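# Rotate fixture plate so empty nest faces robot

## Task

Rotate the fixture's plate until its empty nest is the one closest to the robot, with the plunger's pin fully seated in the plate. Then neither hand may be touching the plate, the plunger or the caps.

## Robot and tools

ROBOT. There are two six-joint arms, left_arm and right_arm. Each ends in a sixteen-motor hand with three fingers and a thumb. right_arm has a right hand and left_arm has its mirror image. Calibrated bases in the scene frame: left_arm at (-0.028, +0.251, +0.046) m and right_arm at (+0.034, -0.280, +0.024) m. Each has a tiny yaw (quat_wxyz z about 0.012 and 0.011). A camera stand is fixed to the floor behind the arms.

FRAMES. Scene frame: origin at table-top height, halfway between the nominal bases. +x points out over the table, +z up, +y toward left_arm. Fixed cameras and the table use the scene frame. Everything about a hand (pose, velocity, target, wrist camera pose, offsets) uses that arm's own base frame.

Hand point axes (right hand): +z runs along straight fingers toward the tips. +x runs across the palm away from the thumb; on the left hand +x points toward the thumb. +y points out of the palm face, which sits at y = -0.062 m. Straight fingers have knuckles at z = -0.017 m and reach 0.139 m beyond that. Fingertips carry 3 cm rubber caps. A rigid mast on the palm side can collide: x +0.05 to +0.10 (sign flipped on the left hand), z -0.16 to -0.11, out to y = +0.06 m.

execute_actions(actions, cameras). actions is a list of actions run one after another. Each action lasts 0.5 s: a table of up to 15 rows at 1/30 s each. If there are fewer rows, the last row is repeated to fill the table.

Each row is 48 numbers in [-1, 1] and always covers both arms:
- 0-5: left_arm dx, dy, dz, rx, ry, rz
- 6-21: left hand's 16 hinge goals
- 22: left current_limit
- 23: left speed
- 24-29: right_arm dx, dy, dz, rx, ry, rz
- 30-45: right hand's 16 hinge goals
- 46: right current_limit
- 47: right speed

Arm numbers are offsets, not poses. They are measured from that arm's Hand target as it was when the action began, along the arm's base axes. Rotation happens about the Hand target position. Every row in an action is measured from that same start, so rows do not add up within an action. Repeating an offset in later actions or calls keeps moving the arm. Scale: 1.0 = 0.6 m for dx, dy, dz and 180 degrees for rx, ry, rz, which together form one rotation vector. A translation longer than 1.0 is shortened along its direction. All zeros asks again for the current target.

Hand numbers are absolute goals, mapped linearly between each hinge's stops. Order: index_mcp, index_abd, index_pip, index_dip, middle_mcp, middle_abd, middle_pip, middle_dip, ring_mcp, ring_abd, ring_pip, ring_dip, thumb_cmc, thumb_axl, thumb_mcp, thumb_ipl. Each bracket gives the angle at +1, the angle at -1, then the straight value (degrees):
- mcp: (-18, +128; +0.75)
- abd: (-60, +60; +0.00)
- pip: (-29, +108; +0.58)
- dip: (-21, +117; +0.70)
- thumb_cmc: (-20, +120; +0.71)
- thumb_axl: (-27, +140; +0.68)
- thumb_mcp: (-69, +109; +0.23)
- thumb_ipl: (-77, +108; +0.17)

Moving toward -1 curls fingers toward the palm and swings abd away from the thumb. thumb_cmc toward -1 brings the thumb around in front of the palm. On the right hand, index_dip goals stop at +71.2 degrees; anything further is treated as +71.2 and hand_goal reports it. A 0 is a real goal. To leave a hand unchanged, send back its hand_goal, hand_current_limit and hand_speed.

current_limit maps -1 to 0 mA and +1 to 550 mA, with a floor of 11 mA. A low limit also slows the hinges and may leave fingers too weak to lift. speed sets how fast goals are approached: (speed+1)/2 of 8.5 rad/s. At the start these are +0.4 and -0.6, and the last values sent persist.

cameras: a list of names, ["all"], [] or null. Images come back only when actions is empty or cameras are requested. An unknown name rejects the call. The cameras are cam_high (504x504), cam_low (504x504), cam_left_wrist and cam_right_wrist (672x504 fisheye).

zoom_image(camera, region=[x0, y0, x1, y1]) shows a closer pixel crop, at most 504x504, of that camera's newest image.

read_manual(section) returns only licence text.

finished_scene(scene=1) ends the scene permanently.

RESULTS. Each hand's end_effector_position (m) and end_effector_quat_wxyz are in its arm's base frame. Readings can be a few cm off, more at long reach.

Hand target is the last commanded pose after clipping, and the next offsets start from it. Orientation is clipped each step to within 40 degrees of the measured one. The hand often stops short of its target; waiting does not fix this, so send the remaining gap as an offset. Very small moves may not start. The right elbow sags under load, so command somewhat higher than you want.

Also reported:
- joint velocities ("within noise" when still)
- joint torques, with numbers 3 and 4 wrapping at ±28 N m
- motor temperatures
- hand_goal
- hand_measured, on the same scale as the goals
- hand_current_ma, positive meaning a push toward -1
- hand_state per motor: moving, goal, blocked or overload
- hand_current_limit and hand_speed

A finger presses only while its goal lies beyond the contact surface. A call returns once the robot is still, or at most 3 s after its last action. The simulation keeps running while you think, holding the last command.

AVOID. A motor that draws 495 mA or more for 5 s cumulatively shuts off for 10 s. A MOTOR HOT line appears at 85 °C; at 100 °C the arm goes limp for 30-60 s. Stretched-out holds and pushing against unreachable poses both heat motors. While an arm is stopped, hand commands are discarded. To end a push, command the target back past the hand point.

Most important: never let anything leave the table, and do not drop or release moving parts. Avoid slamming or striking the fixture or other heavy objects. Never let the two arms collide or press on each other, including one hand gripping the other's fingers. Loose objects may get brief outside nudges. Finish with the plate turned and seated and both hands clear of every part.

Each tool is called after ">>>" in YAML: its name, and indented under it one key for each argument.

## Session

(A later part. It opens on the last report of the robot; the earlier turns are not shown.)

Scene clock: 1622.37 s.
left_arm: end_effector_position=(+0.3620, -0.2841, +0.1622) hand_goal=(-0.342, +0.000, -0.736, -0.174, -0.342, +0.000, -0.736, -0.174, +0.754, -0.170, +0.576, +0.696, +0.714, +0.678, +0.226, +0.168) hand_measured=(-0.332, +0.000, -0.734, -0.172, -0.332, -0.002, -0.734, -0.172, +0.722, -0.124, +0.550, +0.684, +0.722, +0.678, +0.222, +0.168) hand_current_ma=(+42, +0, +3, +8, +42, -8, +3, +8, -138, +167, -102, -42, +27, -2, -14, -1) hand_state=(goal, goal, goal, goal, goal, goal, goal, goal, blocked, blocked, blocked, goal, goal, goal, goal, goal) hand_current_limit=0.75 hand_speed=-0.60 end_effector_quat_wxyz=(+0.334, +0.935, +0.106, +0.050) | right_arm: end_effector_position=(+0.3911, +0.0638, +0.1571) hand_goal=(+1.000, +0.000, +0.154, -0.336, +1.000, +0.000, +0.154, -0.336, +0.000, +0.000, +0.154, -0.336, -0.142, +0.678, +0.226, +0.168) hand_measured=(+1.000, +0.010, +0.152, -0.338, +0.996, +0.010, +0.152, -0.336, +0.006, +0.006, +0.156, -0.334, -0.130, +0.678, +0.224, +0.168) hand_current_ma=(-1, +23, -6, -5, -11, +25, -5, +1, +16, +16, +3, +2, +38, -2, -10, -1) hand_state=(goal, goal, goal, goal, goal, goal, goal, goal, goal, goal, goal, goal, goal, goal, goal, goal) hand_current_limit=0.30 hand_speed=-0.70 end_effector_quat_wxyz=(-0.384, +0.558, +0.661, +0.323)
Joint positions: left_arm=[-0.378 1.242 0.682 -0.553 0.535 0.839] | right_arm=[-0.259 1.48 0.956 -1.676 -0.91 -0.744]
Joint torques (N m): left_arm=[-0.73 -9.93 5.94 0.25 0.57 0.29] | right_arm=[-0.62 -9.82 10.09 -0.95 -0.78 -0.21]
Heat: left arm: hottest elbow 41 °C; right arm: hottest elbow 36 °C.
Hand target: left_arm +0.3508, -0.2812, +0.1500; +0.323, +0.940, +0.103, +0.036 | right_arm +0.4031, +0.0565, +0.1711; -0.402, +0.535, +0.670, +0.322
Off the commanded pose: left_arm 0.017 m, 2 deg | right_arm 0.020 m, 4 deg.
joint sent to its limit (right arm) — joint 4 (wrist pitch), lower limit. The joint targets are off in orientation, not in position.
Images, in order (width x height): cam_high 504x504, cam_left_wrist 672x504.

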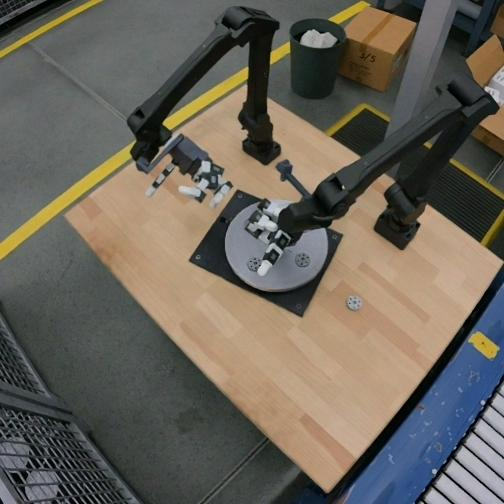

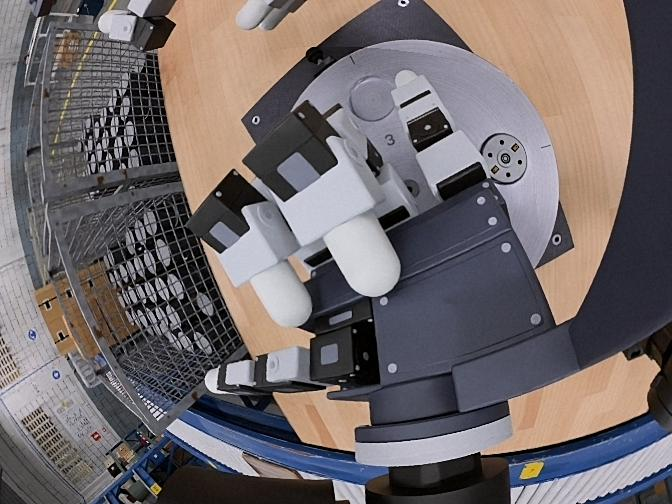

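>>> execute_actions:
  actions:
    - [[0,0,0.03,0,0,0,-0.342,0,-0.737,-0.174,-0.342,0,-0.737,-0.174,0.754,0,0.576,0.696,0.714,0.678,0.226,0.168,0.7,-0.6,0,0,0,0,0,0,1.0,0.0,0.153,-0.336,1.0,0.0,0.153,-0.336,0.0,0,0.153,-0.336,-0.143,0.678,0.226,0.168,0.3,-0.7],[0,0,0.09,0,0,0,-0.342,0,-0.737,-0.174,-0.342,0,-0.737,-0.174,0.754,0,0.576,0.696,0.714,0.678,0.226,0.168,0.7,-0.6,0,0,0,0,0,0,1.0,0.0,0.153,-0.336,1.0,0.0,0.153,-0.336,0.0,0,0.153,-0.336,-0.143,0.678,0.226,0.168,0.3,-0.7]]
    - [[0.045,-0.04,0,0,0,0,0.0,0,0.0,0.2,0.0,0,0.0,0.2,0.754,0,0.576,0.696,0.714,0.678,0.226,0.168,0.6,-0.6,0,0,0,0,0,0,1.0,0.0,0.153,-0.336,1.0,0.0,0.153,-0.336,0.0,0,0.153,-0.336,-0.143,0.678,0.226,0.168,0.3,-0.7],[0.045,-0.04,0,0,0,0,0.754,0,0.576,0.696,0.754,0,0.576,0.696,0.754,0,0.576,0.696,0.714,0.678,0.226,0.168,0.6,-0.6,0,0,0,0,0,0,1.0,0.0,0.153,-0.336,1.0,0.0,0.153,-0.336,0.0,0,0.153,-0.336,-0.143,0.678,0.226,0.168,0.3,-0.7]]
  cameras: ["cam_left_wrist","cam_high"]

Scene clock: 1689.73 s.
left_arm: end_effector_position=(+0.3621, -0.2951, +0.1892) hand_goal=(+0.754, +0.000, +0.576, +0.696, +0.754, +0.000, +0.576, +0.696, +0.754, +0.000, +0.576, +0.696, +0.714, +0.678, +0.226, +0.168) hand_measured=(+0.758, +0.000, +0.574, +0.694, +0.758, -0.002, +0.574, +0.694, +0.758, -0.002, +0.574, +0.694, +0.722, +0.678, +0.222, +0.168) hand_current_ma=(+12, +0, -4, -8, +11, -8, -4, -8, +11, -5, -4, -8, +27, -2, -14, -1) hand_state=(goal, goal, goal, goal, goal, goal, goal, goal, goal, goal, goal, goal, goal, goal, goal, goal) hand_current_limit=0.60 hand_speed=-0.60 end_effector_quat_wxyz=(+0.315, +0.943, +0.106, +0.023) | right_arm: end_effector_position=(+0.3911, +0.0638, +0.1571) hand_goal=(+1.000, +0.000, +0.154, -0.336, +1.000, +0.000, +0.154, -0.336, +0.000, +0.000, +0.154, -0.336, -0.142, +0.678, +0.226, +0.168) hand_measured=(+1.000, +0.010, +0.152, -0.338, +0.996, +0.010, +0.152, -0.336, +0.006, +0.006, +0.156, -0.334, -0.130, +0.678, +0.224, +0.168) hand_current_ma=(-1, +23, -6, -5, -11, +25, -5, +1, +16, +16, +3, +2, +38, -2, -10, -1) hand_state=(goal, goal, goal, goal, goal, goal, goal, goal, goal, goal, goal, goal, goal, goal, goal, goal) hand_current_limit=0.30 hand_speed=-0.70 end_effector_quat_wxyz=(-0.384, +0.558, +0.661, +0.323)
Joint positions: left_arm=[-0.406 1.228 0.785 -0.731 0.52 0.834] | right_arm=[-0.259 1.48 0.956 -1.676 -0.91 -0.744]
Joint torques (N m): left_arm=[-1.2 -8.47 10.66 1.69 0.61 -0.03] | right_arm=[-0.56 -9.76 10.09 -0.95 -0.77 -0.2]
Motor temperatures (°C): left_arm=[24 29 40 26 30 25] | right_arm=[27 32 37 28 31 28]
Heat: left arm: hottest elbow 40 °C; right arm: hottest elbow 37 °C.
Hand target: left_arm +0.3780, -0.3050, +0.2040; +0.323, +0.940, +0.104, +0.036 | right_arm +0.4031, +0.0565, +0.1711; -0.402, +0.535, +0.670, +0.322
Off the commanded pose: left_arm 0.024 m, 2 deg | right_arm 0.020 m, 4 deg.
joint sent to its limit (right arm) — joint 4 (wrist pitch), lower limit. The joint targets are off in orientation, not in position.
Images, in order (width x height): cam_high 504x504, cam_left_wrist 672x504.

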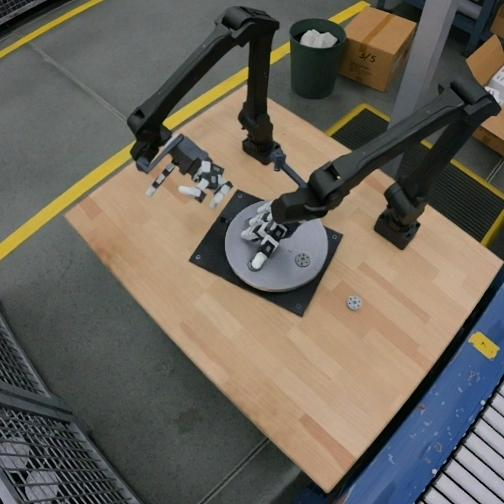

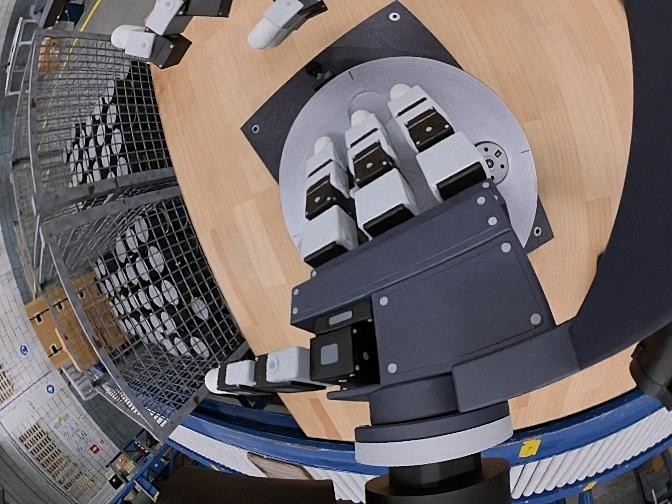

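>>> execute_actions:
  actions:
    - [[0.022,-0.005,-0.02,0,0,0,0.754,0,0.576,0.696,0.754,0,0.576,0.696,0.754,0,0.576,0.696,0.714,0.678,0.226,0.168,0.7,-0.6,0,0,0,0,0,0,1.0,0.0,0.153,-0.336,1.0,0.0,0.153,-0.336,0.0,0,0.153,-0.336,-0.143,0.678,0.226,0.168,0.3,-0.7]]
  cameras: ["cam_left_wrist"]

Scene clock: 1693.83 s.
left_arm: end_effector_position=(+0.3734, -0.3000, +0.1753) hand_goal=(+0.754, +0.000, +0.576, +0.696, +0.754, +0.000, +0.576, +0.696, +0.754, +0.000, +0.576, +0.696, +0.714, +0.678, +0.226, +0.168) hand_measured=(+0.758, +0.000, +0.574, +0.694, +0.758, -0.002, +0.574, +0.694, +0.758, -0.002, +0.574, +0.694, +0.722, +0.678, +0.222, +0.168) hand_current_ma=(+12, +0, -4, -8, +11, -8, -4, -8, +11, -5, -4, -8, +27, -2, -14, -1) hand_state=(goal, goal, goal, goal, goal, goal, goal, goal, goal, goal, goal, goal, goal, goal, goal, goal) hand_current_limit=0.70 hand_speed=-0.60 end_effector_quat_wxyz=(+0.313, +0.944, +0.107, +0.020) | right_arm: end_effector_position=(+0.3911, +0.0638, +0.1571) hand_goal=(+1.000, +0.000, +0.154, -0.336, +1.000, +0.000, +0.154, -0.336, +0.000, +0.000, +0.154, -0.336, -0.142, +0.678, +0.226, +0.168) hand_measured=(+1.000, +0.010, +0.152, -0.338, +0.996, +0.010, +0.152, -0.336, +0.006, +0.006, +0.156, -0.334, -0.130, +0.678, +0.224, +0.168) hand_current_ma=(-1, +23, -6, -5, -11, +25, -5, +1, +16, +16, +3, +2, +38, -2, -10, -1) hand_state=(goal, goal, goal, goal, goal, goal, goal, goal, goal, goal, goal, goal, goal, goal, goal, goal) hand_current_limit=0.30 hand_speed=-0.70 end_effector_quat_wxyz=(-0.384, +0.558, +0.661, +0.323)
Joint positions: left_arm=[-0.406 1.285 0.796 -0.695 0.52 0.834] | right_arm=[-0.259 1.48 0.956 -1.676 -0.91 -0.744]
Joint torques (N m): left_arm=[0.09 -9.23 10.32 1.83 0.73 0.05] | right_arm=[-0.62 -9.82 10.09 -0.94 -0.77 -0.21]
Heat: left arm: hottest elbow 42 °C; right arm: hottest elbow 37 °C.
Hand target: left_arm +0.3912, -0.3080, +0.1921; +0.323, +0.940, +0.104, +0.036 | right_arm +0.4031, +0.0565, +0.1711; -0.402, +0.535, +0.670, +0.322
Off the commanded pose: left_arm 0.026 m, 2 deg | right_arm 0.020 m, 4 deg.
joint sent to its limit (right arm) — joint 4 (wrist pitch), lower limit. The joint targets are off in orientation, not in position.
Images, in order (width x height): cam_left_wrist 672x504.

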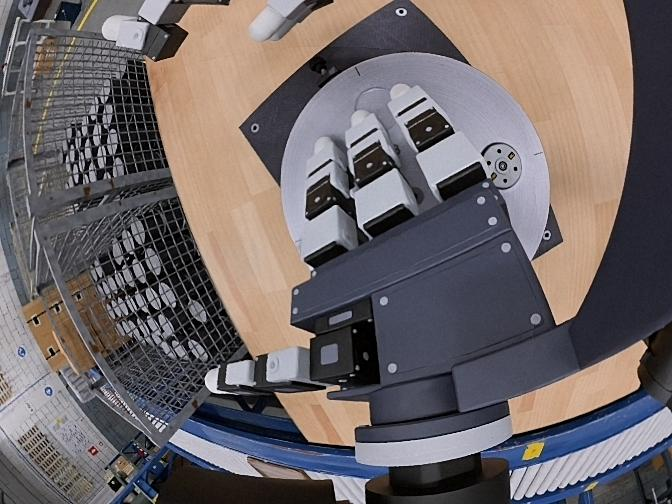

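>>> execute_actions:
  actions:
    - [[0,0,-0.03,0,0,0,0.754,0,0.576,0.696,0.754,0,0.576,0.696,0.754,0,0.576,0.696,0.714,0.678,0.226,0.168,0.75,-0.6,0,0,0,0,0,0,1.0,0.0,0.153,-0.336,1.0,0.0,0.153,-0.336,0.0,0,0.153,-0.336,-0.143,0.678,0.226,0.168,0.3,-0.7]]
    - [[0.0,0.0,-0.03,0,0,0,0.80,0,0.6,0.7,0.80,0,0.6,0.7,0.80,0,0.6,0.7,0.714,0.678,0.226,0.168,0.75,-0.6,0,0,0,0,0,0,1.0,0.0,0.153,-0.336,1.0,0.0,0.153,-0.336,0.0,0,0.153,-0.336,-0.143,0.678,0.226,0.168,0.3,-0.7]]
  cameras: ["cam_left_wrist"]

Scene clock: 1697.93 s.
left_arm: end_effector_position=(+0.3887, -0.3082, +0.1755) hand_goal=(+0.800, +0.000, +0.600, +0.700, +0.800, +0.000, +0.600, +0.700, +0.800, +0.000, +0.600, +0.700, +0.714, +0.678, +0.226, +0.168) hand_measured=(+0.794, -0.012, +0.592, +0.694, +0.798, -0.018, +0.596, +0.698, +0.802, -0.002, +0.598, +0.698, +0.722, +0.678, +0.222, +0.168) hand_current_ma=(-20, -41, -25, -18, -7, -63, -11, -9, +7, -5, -5, -8, +27, -2, -14, -1) hand_state=(goal, goal, goal, goal, goal, goal, goal, goal, goal, goal, goal, goal, goal, goal, goal, goal) hand_current_limit=0.75 hand_speed=-0.60 end_effector_quat_wxyz=(+0.333, +0.937, +0.096, +0.045) | right_arm: end_effector_position=(+0.3911, +0.0638, +0.1571) hand_goal=(+1.000, +0.000, +0.154, -0.336, +1.000, +0.000, +0.154, -0.336, +0.000, +0.000, +0.154, -0.336, -0.142, +0.678, +0.226, +0.168) hand_measured=(+1.000, +0.010, +0.152, -0.338, +0.996, +0.010, +0.152, -0.336, +0.006, +0.006, +0.156, -0.334, -0.130, +0.678, +0.224, +0.168) hand_current_ma=(-1, +23, -6, -5, -11, +25, -5, +1, +16, +16, +3, +2, +38, -2, -10, -1) hand_state=(goal, goal, goal, goal, goal, goal, goal, goal, goal, goal, goal, goal, goal, goal, goal, goal) hand_current_limit=0.30 hand_speed=-0.70 end_effector_quat_wxyz=(-0.384, +0.558, +0.661, +0.323)
Joint positions: left_arm=[-0.406 1.322 0.796 -0.589 0.531 0.834] | right_arm=[-0.259 1.48 0.956 -1.676 -0.91 -0.744]
Joint torques (N m): left_arm=[-0.32 -8.12 6.6 2.03 0.23 -0.01] | right_arm=[-0.62 -9.76 10.09 -0.94 -0.78 -0.2]
Heat: left arm: hottest elbow 43 °C; right arm: hottest elbow 37 °C.
Hand target: left_arm +0.3911, -0.3081, +0.1561; +0.323, +0.940, +0.104, +0.036 | right_arm +0.4031, +0.0565, +0.1711; -0.402, +0.535, +0.670, +0.322
Off the commanded pose: left_arm 0.019 m, 2 deg | right_arm 0.020 m, 4 deg.
joint sent to its limit (right arm) — joint 4 (wrist pitch), lower limit. The joint targets are off in orientation, not in position.
Images, in order (width x height): cam_left_wrist 672x504.

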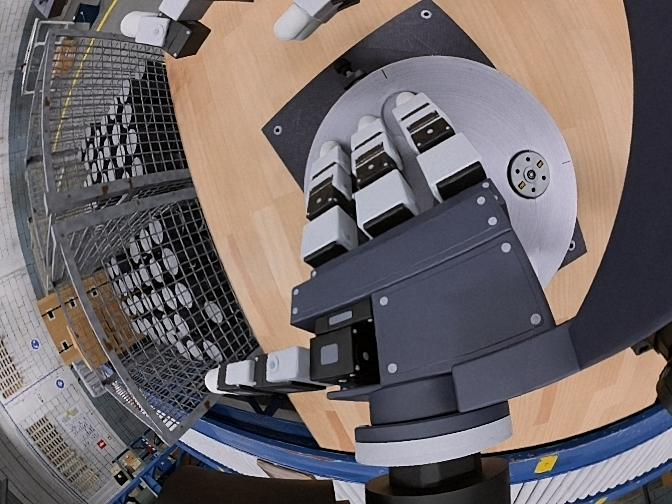

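>>> execute_actions:
  actions:
    - [[0,0.0,-0.03,0,0,0,0.80,-0.05,0.6,0.7,0.80,-0.05,0.6,0.7,0.80,-0.05,0.6,0.7,0.714,0.678,0.226,0.168,0.75,-0.6,0,0,0,0,0,0,1.0,0.0,0.153,-0.336,1.0,0.0,0.153,-0.336,0.0,0,0.153,-0.336,-0.143,0.678,0.226,0.168,0.3,-0.7]]
    - [[-0.02,-0.004,0,0,0,0,0.80,-0.1,0.6,0.7,0.80,-0.1,0.6,0.7,0.80,-0.1,0.6,0.7,0.714,0.678,0.226,0.168,0.75,-0.6,0,0,0,0,0,0,1.0,0.0,0.153,-0.336,1.0,0.0,0.153,-0.336,0.0,0,0.153,-0.336,-0.143,0.678,0.226,0.168,0.3,-0.7],[-0.04,-0.009,0,0,0,0,0.80,-0.1,0.6,0.7,0.80,-0.1,0.6,0.7,0.80,-0.1,0.6,0.7,0.714,0.678,0.226,0.168,0.75,-0.6,0,0,0,0,0,0,1.0,0.0,0.153,-0.336,1.0,0.0,0.153,-0.336,0.0,0,0.153,-0.336,-0.143,0.678,0.226,0.168,0.3,-0.7]]
  cameras: ["cam_left_wrist"]

Scene clock: 1704.80 s.
left_arm: end_effector_position=(+0.3866, -0.3071, +0.1720) hand_goal=(+0.800, -0.100, +0.600, +0.700, +0.800, -0.100, +0.600, +0.700, +0.800, -0.100, +0.600, +0.700, +0.714, +0.678, +0.226, +0.168) hand_measured=(+0.794, -0.096, +0.594, +0.698, +0.780, -0.086, +0.592, +0.698, +0.802, -0.096, +0.598, +0.698, +0.722, +0.678, +0.222, +0.168) hand_current_ma=(-25, +12, -19, -8, -83, +48, -30, -3, +9, +10, -5, -8, +27, -2, -14, -1) hand_state=(goal, goal, goal, goal, blocked, goal, goal, goal, goal, goal, goal, goal, goal, goal, goal, goal) hand_current_limit=0.75 hand_speed=-0.60 end_effector_quat_wxyz=(+0.341, +0.932, +0.100, +0.073) | right_arm: end_effector_position=(+0.3911, +0.0638, +0.1571) hand_goal=(+1.000, +0.000, +0.154, -0.336, +1.000, +0.000, +0.154, -0.336, +0.000, +0.000, +0.154, -0.336, -0.142, +0.678, +0.226, +0.168) hand_measured=(+1.000, +0.010, +0.152, -0.338, +0.996, +0.010, +0.152, -0.336, +0.006, +0.006, +0.156, -0.334, -0.130, +0.678, +0.224, +0.168) hand_current_ma=(-1, +23, -6, -5, -11, +25, -5, +1, +16, +16, +3, +2, +38, -2, -10, -1) hand_state=(goal, goal, goal, goal, goal, goal, goal, goal, goal, goal, goal, goal, goal, goal, goal, goal) hand_current_limit=0.30 hand_speed=-0.70 end_effector_quat_wxyz=(-0.384, +0.558, +0.661, +0.323)
Joint positions: left_arm=[-0.417 1.303 0.743 -0.487 0.507 0.803] | right_arm=[-0.259 1.48 0.956 -1.676 -0.91 -0.744]
Joint torques (N m): left_arm=[-2.67 -8.64 4.72 1.13 0.39 -0.05] | right_arm=[-0.62 -9.76 10.1 -0.95 -0.78 -0.2]
Heat: left arm: hottest elbow 43 °C; right arm: hottest elbow 37 °C.
Hand target: left_arm +0.3671, -0.3135, +0.1381; +0.323, +0.940, +0.104, +0.036 | right_arm +0.4031, +0.0565, +0.1711; -0.402, +0.535, +0.670, +0.322
Off the commanded pose: left_arm 0.040 m, 5 deg | right_arm 0.020 m, 4 deg.
joint sent to its limit (right arm) — joint 4 (wrist pitch), lower limit. The joint targets are off in orientation, not in position.
Images, in order (width x height): cam_left_wrist 672x504.

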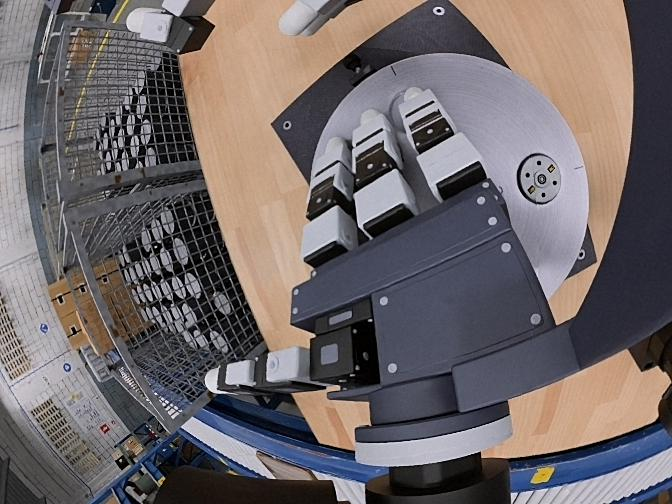

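>>> execute_actions:
  actions:
    - [[-0.02,-0.002,0,0,0,0,0.85,-0.2,0.6,0.7,0.80,-0.2,0.6,0.7,0.98,-0.2,0.65,0.7,0.714,0.678,0.226,0.168,0.78,-0.6,0,0,0,0,0,0,1.0,0.0,0.153,-0.336,1.0,0.0,0.153,-0.336,0.0,0,0.153,-0.336,-0.143,0.678,0.226,0.168,0.3,-0.7],[-0.04,-0.004,0,0,0,0,0.85,-0.2,0.6,0.7,0.80,-0.2,0.6,0.7,0.98,-0.2,0.65,0.7,0.714,0.678,0.226,0.168,0.78,-0.6,0,0,0,0,0,0,1.0,0.0,0.153,-0.336,1.0,0.0,0.153,-0.336,0.0,0,0.153,-0.336,-0.143,0.678,0.226,0.168,0.3,-0.7]]
  cameras: ["cam_left_wrist"]

>>> zoom_image:
  camera: "cam_left_wrist"
  region: [290, 40, 490, 180]

Scene clock: 1712.23 s.
left_arm: end_effector_position=(+0.3753, -0.3097, +0.1753) hand_goal=(+0.850, -0.200, +0.600, +0.700, +0.800, -0.200, +0.600, +0.700, +0.980, -0.200, +0.650, +0.700, +0.714, +0.678, +0.226, +0.168) hand_measured=(+0.852, -0.196, +0.598, +0.698, +0.802, -0.196, +0.598, +0.698, +0.870, -0.088, +0.614, +0.684, +0.722, +0.678, +0.222, +0.168) hand_current_ma=(+7, +11, -5, -9, +8, +12, -4, -3, -489, +441, -146, -65, +27, -2, -14, -1) hand_state=(goal, goal, goal, goal, goal, goal, goal, goal, blocked, blocked, blocked, goal, goal, goal, goal, goal) hand_current_limit=0.78 hand_speed=-0.60 end_effector_quat_wxyz=(+0.342, +0.930, +0.107, +0.086) | right_arm: end_effector_position=(+0.3911, +0.0638, +0.1571) hand_goal=(+1.000, +0.000, +0.154, -0.336, +1.000, +0.000, +0.154, -0.336, +0.000, +0.000, +0.154, -0.336, -0.142, +0.678, +0.226, +0.168) hand_measured=(+1.000, +0.010, +0.152, -0.338, +0.996, +0.010, +0.152, -0.336, +0.006, +0.006, +0.156, -0.334, -0.130, +0.678, +0.224, +0.168) hand_current_ma=(-1, +23, -6, -5, -11, +25, -5, +1, +16, +16, +3, +2, +38, -2, -10, -1) hand_state=(goal, goal, goal, goal, goal, goal, goal, goal, goal, goal, goal, goal, goal, goal, goal, goal) hand_current_limit=0.30 hand_speed=-0.70 end_effector_quat_wxyz=(-0.384, +0.558, +0.661, +0.323)
Joint positions: left_arm=[-0.448 1.258 0.703 -0.449 0.474 0.754] | right_arm=[-0.259 1.48 0.956 -1.676 -0.91 -0.744]
Joint torques (N m): left_arm=[-3.6 -8.7 4.05 0.21 1.07 0.05] | right_arm=[-0.62 -9.82 10.09 -0.95 -0.78 -0.21]
Heat: left arm: hottest elbow 42 °C; right arm: hottest elbow 37 °C.
Hand target: left_arm +0.3430, -0.3159, +0.1380; +0.323, +0.940, +0.104, +0.036 | right_arm +0.4031, +0.0565, +0.1711; -0.402, +0.535, +0.670, +0.322
Off the commanded pose: left_arm 0.050 m, 6 deg | right_arm 0.020 m, 4 deg.
joint sent to its limit (right arm) — joint 4 (wrist pitch), lower limit. The joint targets are off in orientation, not in position.
Images, in order (width x height): cam_left_wrist 672x504.

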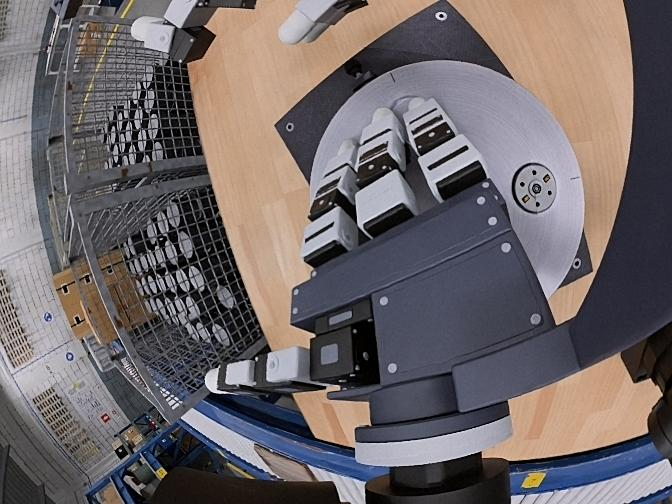

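Scaled by 2.520 from the camera's 672x504 image, which has a finer 960x720 frame.

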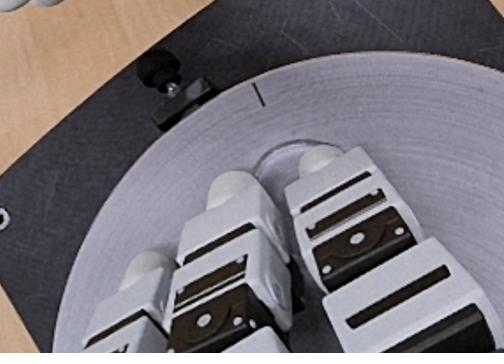

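>>> execute_actions:
  actions:
    - [[0,0,-0.01,0,0,0,1.0,-0.2,0.65,0.7,0.94,-0.2,0.65,0.7,0.90,-0.2,0.65,0.7,0.714,0.678,0.226,0.168,0.78,-0.6,0,0,0,0,0,0,1.0,0.0,0.153,-0.336,1.0,0.0,0.153,-0.336,0.0,0,0.153,-0.336,-0.143,0.678,0.226,0.168,0.3,-0.7],[-0.0,-0.00,-0.02,0,0,0,1.0,-0.25,0.65,0.7,0.94,-0.25,0.65,0.7,0.9,-0.25,0.65,0.7,0.714,0.678,0.226,0.168,0.78,-0.6,0,0,0,0,0,0,1.0,0.0,0.153,-0.336,1.0,0.0,0.153,-0.336,0.0,0,0.153,-0.336,-0.143,0.678,0.226,0.168,0.3,-0.7]]
  cameras: ["cam_left_wrist"]

>>> zoom_image:
  camera: "cam_left_wrist"
  region: [290, 40, 490, 180]

Scene clock: 1723.33 s.
left_arm: end_effector_position=(+0.3740, -0.3133, +0.1793) hand_goal=(+1.000, -0.250, +0.650, +0.700, +0.940, -0.250, +0.650, +0.700, +0.900, -0.250, +0.650, +0.700, +0.714, +0.678, +0.226, +0.168) hand_measured=(+0.916, -0.218, +0.614, +0.686, +0.910, -0.258, +0.628, +0.694, +0.890, -0.088, +0.644, +0.694, +0.722, +0.678, +0.222, +0.168) hand_current_ma=(-393, +111, -151, -51, -133, -21, -85, -21, -36, +489, -18, -21, +27, -2, -14, -1) hand_state=(blocked, blocked, blocked, goal, blocked, goal, blocked, goal, goal, blocked, goal, goal, goal, goal, goal, goal) hand_current_limit=0.78 hand_speed=-0.60 end_effector_quat_wxyz=(+0.354, +0.925, +0.099, +0.093) | right_arm: end_effector_position=(+0.3911, +0.0638, +0.1571) hand_goal=(+1.000, +0.000, +0.154, -0.336, +1.000, +0.000, +0.154, -0.336, +0.000, +0.000, +0.154, -0.336, -0.142, +0.678, +0.226, +0.168) hand_measured=(+1.000, +0.010, +0.152, -0.338, +0.996, +0.010, +0.152, -0.336, +0.006, +0.006, +0.156, -0.334, -0.130, +0.678, +0.224, +0.168) hand_current_ma=(-1, +23, -6, -5, -11, +25, -5, +1, +16, +16, +3, +2, +38, -2, -10, -1) hand_state=(goal, goal, goal, goal, goal, goal, goal, goal, goal, goal, goal, goal, goal, goal, goal, goal) hand_current_limit=0.30 hand_speed=-0.70 end_effector_quat_wxyz=(-0.384, +0.558, +0.661, +0.323)
Joint positions: left_arm=[-0.453 1.256 0.694 -0.413 0.485 0.753] | right_arm=[-0.259 1.48 0.956 -1.676 -0.91 -0.744]
Joint torques (N m): left_arm=[-3.19 -7.36 3.45 0.39 0.58 0.04] | right_arm=[-0.67 -9.76 10.1 -0.95 -0.77 -0.2]
Heat: left arm: hottest elbow 41 °C; right arm: hottest elbow 37 °C.
Hand target: left_arm +0.3431, -0.3160, +0.1262; +0.324, +0.940, +0.104, +0.036 | right_arm +0.4031, +0.0565, +0.1711; -0.402, +0.535, +0.670, +0.322
Off the commanded pose: left_arm 0.062 m, 8 deg | right_arm 0.020 m, 4 deg.
joint sent to its limit (right arm) — joint 4 (wrist pitch), lower limit. The joint targets are off in orientation, not in position.
Images, in order (width x height): cam_left_wrist 672x504.

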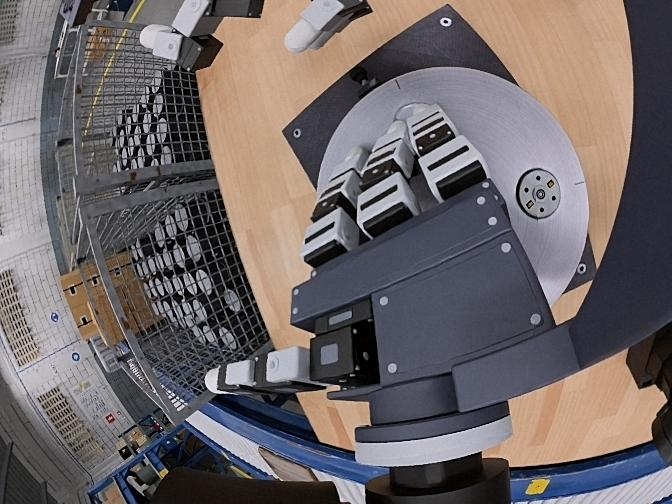

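Scaled by 2.520 from the camera's 672x504 image, which has a finer 960x720 frame.

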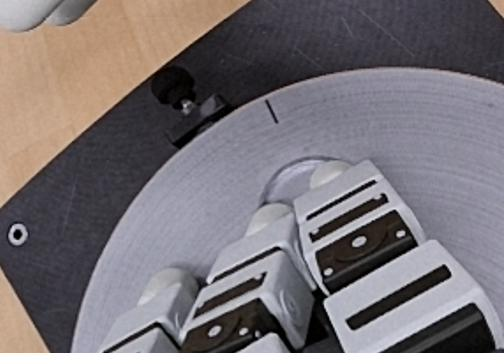

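>>> execute_actions:
  actions:
    - [[-0.02,-0.003,0,0,0,0,0.80,-0.3,0.576,0.7,0.82,-0.3,0.576,0.7,0.92,-0.3,0.65,0.7,0.714,0.678,0.226,0.168,0.78,-0.6,0,0,0,0,0,0,1.0,0.0,0.153,-0.336,1.0,0.0,0.153,-0.336,0.0,0,0.153,-0.336,-0.143,0.678,0.226,0.168,0.3,-0.7]]
  cameras: ["cam_left_wrist"]

>>> zoom_image:
  camera: "cam_left_wrist"
  region: [290, 40, 490, 180]

Scene clock: 1729.80 s.
left_arm: end_effector_position=(+0.3708, -0.3079, +0.1765) hand_goal=(+0.800, -0.300, +0.576, +0.700, +0.820, -0.300, +0.576, +0.700, +0.920, -0.300, +0.650, +0.700, +0.714, +0.678, +0.226, +0.168) hand_measured=(+0.812, -0.296, +0.580, +0.698, +0.846, -0.270, +0.588, +0.700, +0.872, -0.090, +0.618, +0.688, +0.722, +0.678, +0.222, +0.168) hand_current_ma=(+51, +13, +12, -9, +112, +105, +45, -2, -213, +490, -128, -43, +27, -2, -14, -1) hand_state=(goal, goal, goal, goal, blocked, blocked, goal, goal, blocked, blocked, blocked, goal, goal, goal, goal, goal) hand_current_limit=0.78 hand_speed=-0.60 end_effector_quat_wxyz=(+0.348, +0.926, +0.109, +0.101) | right_arm: end_effector_position=(+0.3911, +0.0638, +0.1571) hand_goal=(+1.000, +0.000, +0.154, -0.336, +1.000, +0.000, +0.154, -0.336, +0.000, +0.000, +0.154, -0.336, -0.142, +0.678, +0.226, +0.168) hand_measured=(+1.000, +0.010, +0.152, -0.338, +0.996, +0.010, +0.152, -0.336, +0.006, +0.006, +0.156, -0.334, -0.130, +0.678, +0.224, +0.168) hand_current_ma=(-1, +23, -6, -5, -11, +25, -5, +1, +16, +16, +3, +2, +38, -2, -10, -1) hand_state=(goal, goal, goal, goal, goal, goal, goal, goal, goal, goal, goal, goal, goal, goal, goal, goal) hand_current_limit=0.30 hand_speed=-0.70 end_effector_quat_wxyz=(-0.384, +0.558, +0.661, +0.323)
Joint positions: left_arm=[-0.456 1.234 0.67 -0.402 0.46 0.734] | right_arm=[-0.259 1.48 0.956 -1.676 -0.91 -0.744]
Joint torques (N m): left_arm=[-4.07 -7.36 3.36 0.1 1.21 0.08] | right_arm=[-0.62 -9.82 10.07 -0.95 -0.78 -0.21]
Heat: left arm: hottest elbow 40 °C; right arm: hottest elbow 37 °C.
Hand target: left_arm +0.3312, -0.3177, +0.1263; +0.324, +0.940, +0.103, +0.036 | right_arm +0.4031, +0.0565, +0.1711; -0.402, +0.535, +0.670, +0.322
Off the commanded pose: left_arm 0.065 m, 8 deg | right_arm 0.020 m, 4 deg.
joint sent to its limit (right arm) — joint 4 (wrist pitch), lower limit. The joint targets are off in orientation, not in position.
Images, in order (width x height): cam_left_wrist 672x504.

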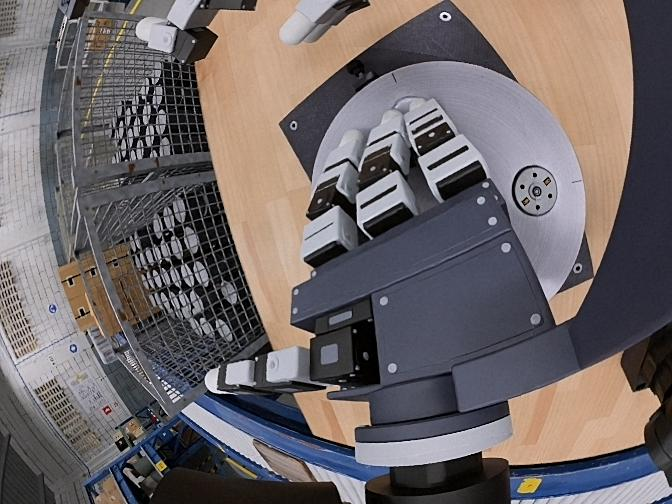

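Scaled by 2.520 from the camera's 672x504 image, which has a finer 960x720 frame.

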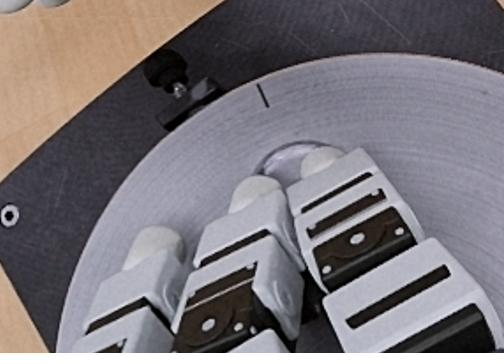

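>>> execute_actions:
  actions:
    - [[-0.025,-0.004,0.01,0,0,0,0.80,-0.32,0.576,0.7,0.82,-0.34,0.576,0.7,0.92,-0.3,0.65,0.7,0.714,0.678,0.226,0.168,0.78,-0.6,0,0,0,0,0,0,1.0,0.0,0.153,-0.336,1.0,0.0,0.153,-0.336,0.0,0,0.153,-0.336,-0.143,0.678,0.226,0.168,0.3,-0.7]]
  cameras: ["cam_left_wrist"]

>>> zoom_image:
  camera: "cam_left_wrist"
  region: [290, 40, 490, 180]

Scene clock: 1733.43 s.
left_arm: end_effector_position=(+0.3607, -0.3077, +0.1775) hand_goal=(+0.800, -0.320, +0.576, +0.700, +0.820, -0.340, +0.576, +0.700, +0.920, -0.300, +0.650, +0.700, +0.714, +0.678, +0.226, +0.168) hand_measured=(+0.812, -0.316, +0.580, +0.698, +0.840, -0.272, +0.586, +0.700, +0.868, -0.090, +0.612, +0.684, +0.722, +0.678, +0.222, +0.168) hand_current_ma=(+51, +12, +12, -9, +87, +258, +35, +2, -231, +490, -154, -60, +27, -2, -14, -1) hand_state=(goal, goal, goal, goal, blocked, blocked, goal, goal, blocked, blocked, blocked, goal, goal, goal, goal, goal) hand_current_limit=0.78 hand_speed=-0.60 end_effector_quat_wxyz=(+0.342, +0.926, +0.112, +0.109) | right_arm: end_effector_position=(+0.3911, +0.0638, +0.1571) hand_goal=(+1.000, +0.000, +0.154, -0.336, +1.000, +0.000, +0.154, -0.336, +0.000, +0.000, +0.154, -0.336, -0.142, +0.678, +0.226, +0.168) hand_measured=(+1.000, +0.010, +0.152, -0.338, +0.996, +0.010, +0.152, -0.336, +0.006, +0.006, +0.156, -0.334, -0.130, +0.678, +0.224, +0.168) hand_current_ma=(-1, +23, -6, -5, -11, +25, -5, +1, +16, +16, +3, +2, +38, -2, -10, -1) hand_state=(goal, goal, goal, goal, goal, goal, goal, goal, goal, goal, goal, goal, goal, goal, goal, goal) hand_current_limit=0.30 hand_speed=-0.70 end_effector_quat_wxyz=(-0.384, +0.558, +0.661, +0.323)
Joint positions: left_arm=[-0.478 1.197 0.645 -0.401 0.427 0.715] | right_arm=[-0.259 1.48 0.956 -1.676 -0.91 -0.744]
Joint torques (N m): left_arm=[-5.3 -7.3 3.64 -0.36 1.94 -0.07] | right_arm=[-0.56 -9.76 10.07 -0.94 -0.78 -0.2]
Heat: left arm: hottest elbow 40 °C; right arm: hottest elbow 37 °C.
Hand target: left_arm +0.3161, -0.3202, +0.1322; +0.324, +0.940, +0.103, +0.036 | right_arm +0.4031, +0.0565, +0.1711; -0.402, +0.535, +0.670, +0.322
Off the commanded pose: left_arm 0.065 m, 9 deg | right_arm 0.020 m, 4 deg.
joint sent to its limit (right arm) — joint 4 (wrist pitch), lower limit. The joint targets are off in orientation, not in position.
Images, in order (width x height): cam_left_wrist 672x504.

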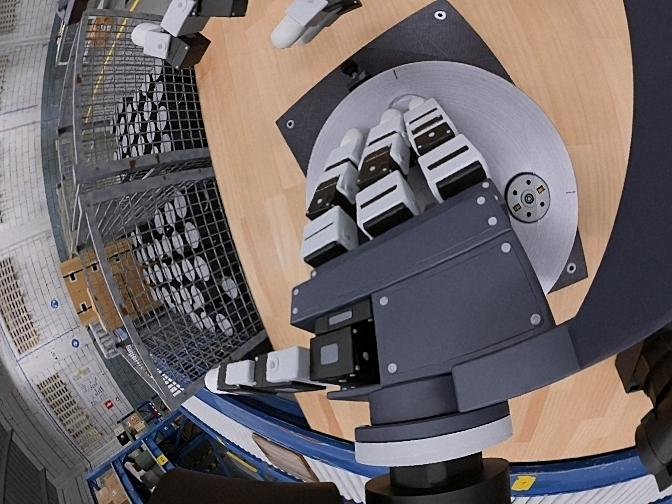

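Scaled by 2.520 from the camera's 672x504 image, which has a finer 960x720 frame.

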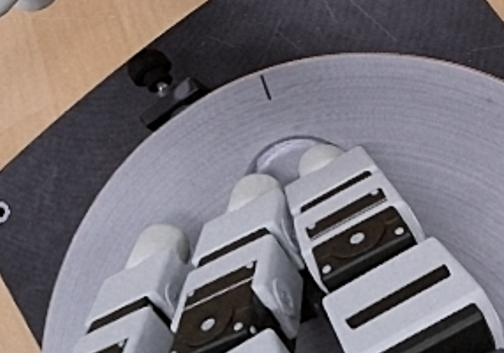

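>>> execute_actions:
  actions:
    - [[-0.02,0.006,0,0,0,0,0.80,-0.32,0.576,0.7,0.82,-0.34,0.576,0.7,0.92,-0.3,0.65,0.7,0.714,0.678,0.226,0.168,0.78,-0.6,0,0,0,0,0,0,1.0,0.0,0.153,-0.336,1.0,0.0,0.153,-0.336,0.0,0,0.153,-0.336,-0.143,0.678,0.226,0.168,0.3,-0.7]]
    - [[-0.02,0.01,0,0,0,0,0.80,-0.32,0.576,0.7,0.82,-0.34,0.576,0.7,0.92,-0.3,0.65,0.7,0.714,0.678,0.226,0.168,0.78,-0.6,0,0,0,0,0,0,1.0,0.0,0.153,-0.336,1.0,0.0,0.153,-0.336,0.0,0,0.153,-0.336,-0.143,0.678,0.226,0.168,0.3,-0.7]]
  cameras: ["cam_left_wrist"]

>>> zoom_image:
  camera: "cam_left_wrist"
  region: [290, 40, 490, 180]

Scene clock: 1740.07 s.
left_arm: end_effector_position=(+0.3393, -0.3002, +0.1771) hand_goal=(+0.800, -0.320, +0.576, +0.700, +0.820, -0.340, +0.576, +0.700, +0.920, -0.300, +0.650, +0.700, +0.714, +0.678, +0.226, +0.168) hand_measured=(+0.812, -0.316, +0.580, +0.698, +0.836, -0.262, +0.582, +0.702, +0.864, -0.078, +0.608, +0.682, +0.722, +0.678, +0.222, +0.168) hand_current_ma=(+50, +11, +12, -9, +61, +295, +24, +4, -256, +490, -179, -71, +27, -2, -14, -1) hand_state=(goal, goal, goal, goal, goal, blocked, goal, goal, blocked, blocked, blocked, goal, goal, goal, goal, goal) hand_current_limit=0.78 hand_speed=-0.60 end_effector_quat_wxyz=(+0.343, +0.925, +0.113, +0.113) | right_arm: end_effector_position=(+0.3911, +0.0638, +0.1571) hand_goal=(+1.000, +0.000, +0.154, -0.336, +1.000, +0.000, +0.154, -0.336, +0.000, +0.000, +0.154, -0.336, -0.142, +0.678, +0.226, +0.168) hand_measured=(+1.000, +0.010, +0.152, -0.338, +0.996, +0.010, +0.152, -0.336, +0.006, +0.006, +0.156, -0.334, -0.130, +0.678, +0.224, +0.168) hand_current_ma=(-1, +23, -6, -5, -11, +25, -5, +1, +16, +16, +3, +2, +38, -2, -10, -1) hand_state=(goal, goal, goal, goal, goal, goal, goal, goal, goal, goal, goal, goal, goal, goal, goal, goal) hand_current_limit=0.30 hand_speed=-0.70 end_effector_quat_wxyz=(-0.384, +0.558, +0.661, +0.323)
Joint positions: left_arm=[-0.492 1.124 0.587 -0.401 0.413 0.699] | right_arm=[-0.259 1.48 0.956 -1.676 -0.91 -0.744]
Joint torques (N m): left_arm=[-4.95 -6.83 3.64 -1.01 2.22 -0.09] | right_arm=[-0.5 -9.76 10.09 -0.94 -0.78 -0.2]
Heat: left arm: hottest elbow 40 °C; right arm: hottest elbow 38 °C.
Hand target: left_arm +0.2921, -0.3105, +0.1322; +0.324, +0.940, +0.104, +0.036 | right_arm +0.4031, +0.0565, +0.1711; -0.402, +0.535, +0.670, +0.322
Off the commanded pose: left_arm 0.066 m, 9 deg | right_arm 0.020 m, 4 deg.
joint sent to its limit (right arm) — joint 4 (wrist pitch), lower limit. The joint targets are off in orientation, not in position.
Images, in order (width x height): cam_left_wrist 672x504.

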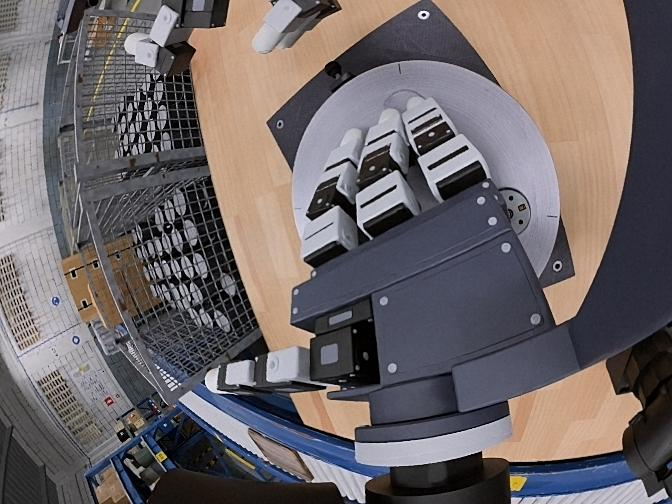

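Scaled by 2.520 from the camera's 672x504 image, which has a finer 960x720 frame.

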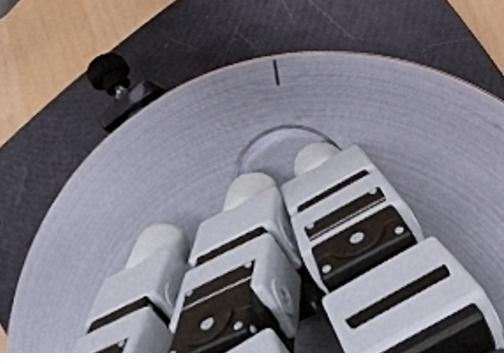

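>>> execute_actions:
  actions:
    - [[-0.022,0.01,0,0,0,0,0.80,-0.32,0.576,0.7,0.82,-0.34,0.576,0.7,0.92,-0.3,0.65,0.7,0.714,0.678,0.226,0.168,0.78,-0.6,0,0,0,0,0,0,1.0,0.0,0.153,-0.336,1.0,0.0,0.153,-0.336,0.0,0,0.153,-0.336,-0.143,0.678,0.226,0.168,0.3,-0.7]]
    - [[-0.021,0.013,0,0,0,0,0.80,-0.32,0.576,0.7,0.82,-0.34,0.576,0.7,0.92,-0.3,0.65,0.7,0.714,0.678,0.226,0.168,0.78,-0.6,0,0,0,0,0,0,1.0,0.0,0.153,-0.336,1.0,0.0,0.153,-0.336,0.0,0,0.153,-0.336,-0.143,0.678,0.226,0.168,0.3,-0.7]]
  cameras: ["cam_left_wrist"]

>>> zoom_image:
  camera: "cam_left_wrist"
  region: [290, 40, 490, 180]

Scene clock: 1746.40 s.
left_arm: end_effector_position=(+0.3143, -0.2895, +0.1784) hand_goal=(+0.800, -0.320, +0.576, +0.700, +0.820, -0.340, +0.576, +0.700, +0.920, -0.300, +0.650, +0.700, +0.714, +0.678, +0.226, +0.168) hand_measured=(+0.812, -0.316, +0.580, +0.698, +0.830, -0.252, +0.580, +0.702, +0.860, -0.064, +0.604, +0.680, +0.722, +0.678, +0.222, +0.168) hand_current_ma=(+49, +11, +12, -9, +43, +341, +17, +4, -273, +490, -194, -79, +27, -2, -14, -1) hand_state=(goal, goal, goal, goal, goal, blocked, goal, goal, blocked, blocked, blocked, blocked, goal, goal, goal, goal) hand_current_limit=0.78 hand_speed=-0.60 end_effector_quat_wxyz=(+0.345, +0.924, +0.111, +0.119) | right_arm: end_effector_position=(+0.3911, +0.0638, +0.1571) hand_goal=(+1.000, +0.000, +0.154, -0.336, +1.000, +0.000, +0.154, -0.336, +0.000, +0.000, +0.154, -0.336, -0.142, +0.678, +0.226, +0.168) hand_measured=(+1.000, +0.010, +0.152, -0.338, +0.996, +0.010, +0.152, -0.336, +0.006, +0.006, +0.156, -0.334, -0.130, +0.678, +0.224, +0.168) hand_current_ma=(-1, +23, -6, -5, -11, +25, -5, +1, +16, +16, +3, +2, +38, -2, -10, -1) hand_state=(goal, goal, goal, goal, goal, goal, goal, goal, goal, goal, goal, goal, goal, goal, goal, goal) hand_current_limit=0.30 hand_speed=-0.70 end_effector_quat_wxyz=(-0.384, +0.558, +0.661, +0.323)
Joint positions: left_arm=[-0.502 1.029 0.523 -0.418 0.404 0.692] | right_arm=[-0.259 1.48 0.956 -1.676 -0.91 -0.744]
Joint torques (N m): left_arm=[-4.78 -6.3 3.77 -1.33 2.41 -0.11] | right_arm=[-0.62 -9.76 10.07 -0.96 -0.77 -0.2]
Heat: left arm: hottest elbow 39 °C; right arm: hottest elbow 38 °C.
Hand target: left_arm +0.2664, -0.2968, +0.1323; +0.324, +0.940, +0.103, +0.036 | right_arm +0.4031, +0.0565, +0.1711; -0.402, +0.535, +0.670, +0.322
Off the commanded pose: left_arm 0.067 m, 10 deg | right_arm 0.020 m, 4 deg.
joint sent to its limit (right arm) — joint 4 (wrist pitch), lower limit. The joint targets are off in orientation, not in position.
Images, in order (width x height): cam_left_wrist 672x504.

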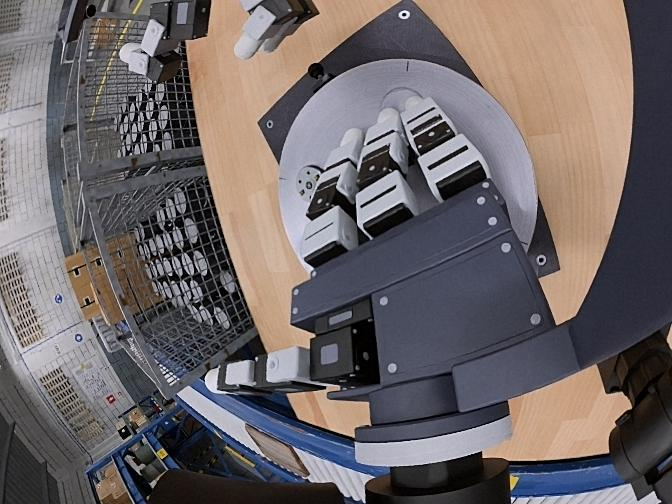

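Scaled by 2.520 from the camera's 672x504 image, which has a finer 960x720 frame.

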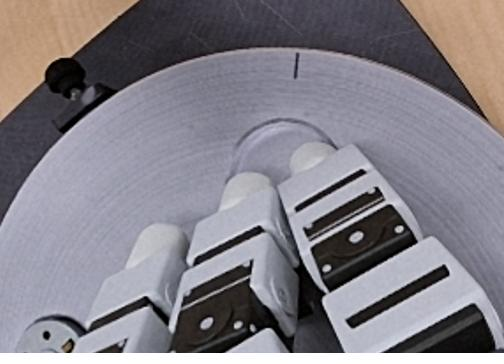

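>>> execute_actions:
  actions:
    - [[-0.020,0.015,0,0,0,0,0.80,-0.32,0.576,0.7,0.82,-0.34,0.576,0.7,0.92,-0.3,0.65,0.7,0.714,0.678,0.226,0.168,0.78,-0.6,0,0,0,0,0,0,1.0,0.0,0.153,-0.336,1.0,0.0,0.153,-0.336,0.0,0,0.153,-0.336,-0.143,0.678,0.226,0.168,0.3,-0.7]]
    - [[-0.018,0.017,0,0,0,0,0.80,-0.32,0.576,0.7,0.82,-0.34,0.576,0.7,0.92,-0.3,0.65,0.7,0.714,0.678,0.226,0.168,0.78,-0.6,0,0,0,0,0,0,1.0,0.0,0.153,-0.336,1.0,0.0,0.153,-0.336,0.0,0,0.153,-0.336,-0.143,0.678,0.226,0.168,0.3,-0.7]]
  cameras: ["cam_left_wrist","cam_high"]

>>> zoom_image:
  camera: "cam_left_wrist"
  region: [290, 40, 490, 180]

Scene clock: 1759.17 s.
left_arm: end_effector_position=(+0.2633, -0.2826, +0.1678) hand_goal=(+0.800, -0.320, +0.576, +0.700, +0.820, -0.340, +0.576, +0.700, +0.920, -0.300, +0.650, +0.700, +0.714, +0.678, +0.226, +0.168) hand_measured=(+0.796, -0.314, +0.572, +0.696, +0.794, -0.322, +0.562, +0.694, +0.904, -0.304, +0.634, +0.692, +0.722, +0.678, +0.222, +0.168) hand_current_ma=(-15, +16, -11, -12, -109, +60, -54, -21, -65, -15, -60, -28, +26, -2, -14, -1) hand_state=(goal, goal, goal, goal, blocked, goal, goal, goal, goal, goal, goal, goal, goal, goal, goal, goal) hand_current_limit=0.78 hand_speed=-0.60 end_effector_quat_wxyz=(+0.352, +0.928, +0.103, +0.072) | right_arm: end_effector_position=(+0.3911, +0.0638, +0.1571) hand_goal=(+1.000, +0.000, +0.154, -0.336, +1.000, +0.000, +0.154, -0.336, +0.000, +0.000, +0.154, -0.336, -0.142, +0.678, +0.226, +0.168) hand_measured=(+1.000, +0.010, +0.152, -0.338, +0.996, +0.010, +0.152, -0.336, +0.006, +0.006, +0.156, -0.334, -0.130, +0.678, +0.224, +0.168) hand_current_ma=(-1, +23, -6, -5, -11, +25, -5, +1, +16, +16, +3, +2, +38, -2, -10, -1) hand_state=(goal, goal, goal, goal, goal, goal, goal, goal, goal, goal, goal, goal, goal, goal, goal, goal) hand_current_limit=0.30 hand_speed=-0.70 end_effector_quat_wxyz=(-0.384, +0.558, +0.661, +0.323)
Joint positions: left_arm=[-0.534 0.908 0.444 -0.512 0.46 0.673] | right_arm=[-0.259 1.48 0.956 -1.676 -0.91 -0.744]
Joint torques (N m): left_arm=[-1.44 -3.66 5 0.14 0.42 0.2] | right_arm=[-0.62 -9.82 10.09 -0.95 -0.77 -0.2]
Heat: left arm: hottest elbow 39 °C; right arm: hottest elbow 38 °C.
Hand target: left_arm +0.2436, -0.2776, +0.1321; +0.324, +0.940, +0.103, +0.036 | right_arm +0.4031, +0.0565, +0.1711; -0.402, +0.535, +0.670, +0.322
Off the commanded pose: left_arm 0.041 m, 5 deg | right_arm 0.020 m, 4 deg.
joint sent to its limit (right arm) — joint 4 (wrist pitch), lower limit. The joint targets are off in orientation, not in position.
Images, in order (width x height): cam_high 504x504, cam_left_wrist 672x504.

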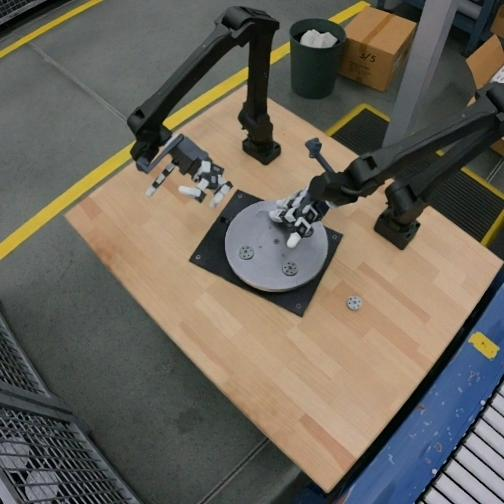

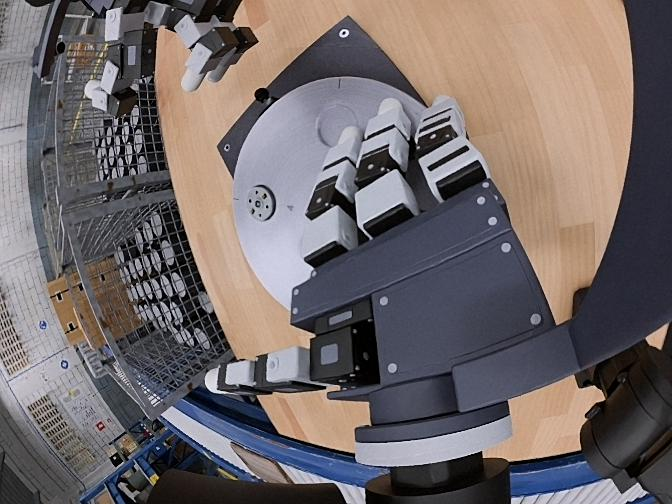

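Scaled by 2.520 from the camera's 672x504 image, which has a finer 960x720 frame.

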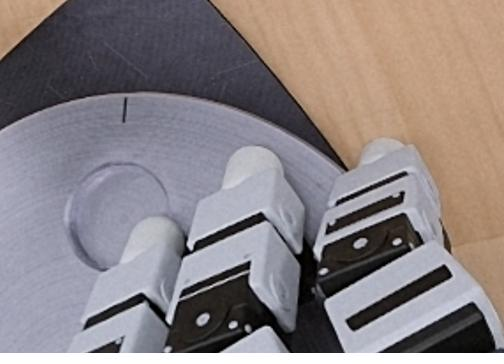

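>>> zoom_image:
  camera: "cam_high"
  region: [185, 170, 355, 320]

Scaled by 2.965 from the camera's 504x504 image, which has a finer 720x720 frame.

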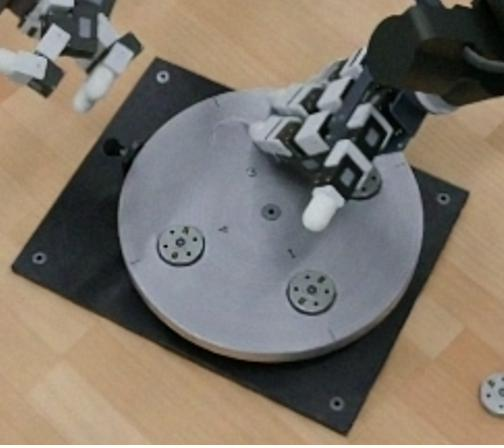

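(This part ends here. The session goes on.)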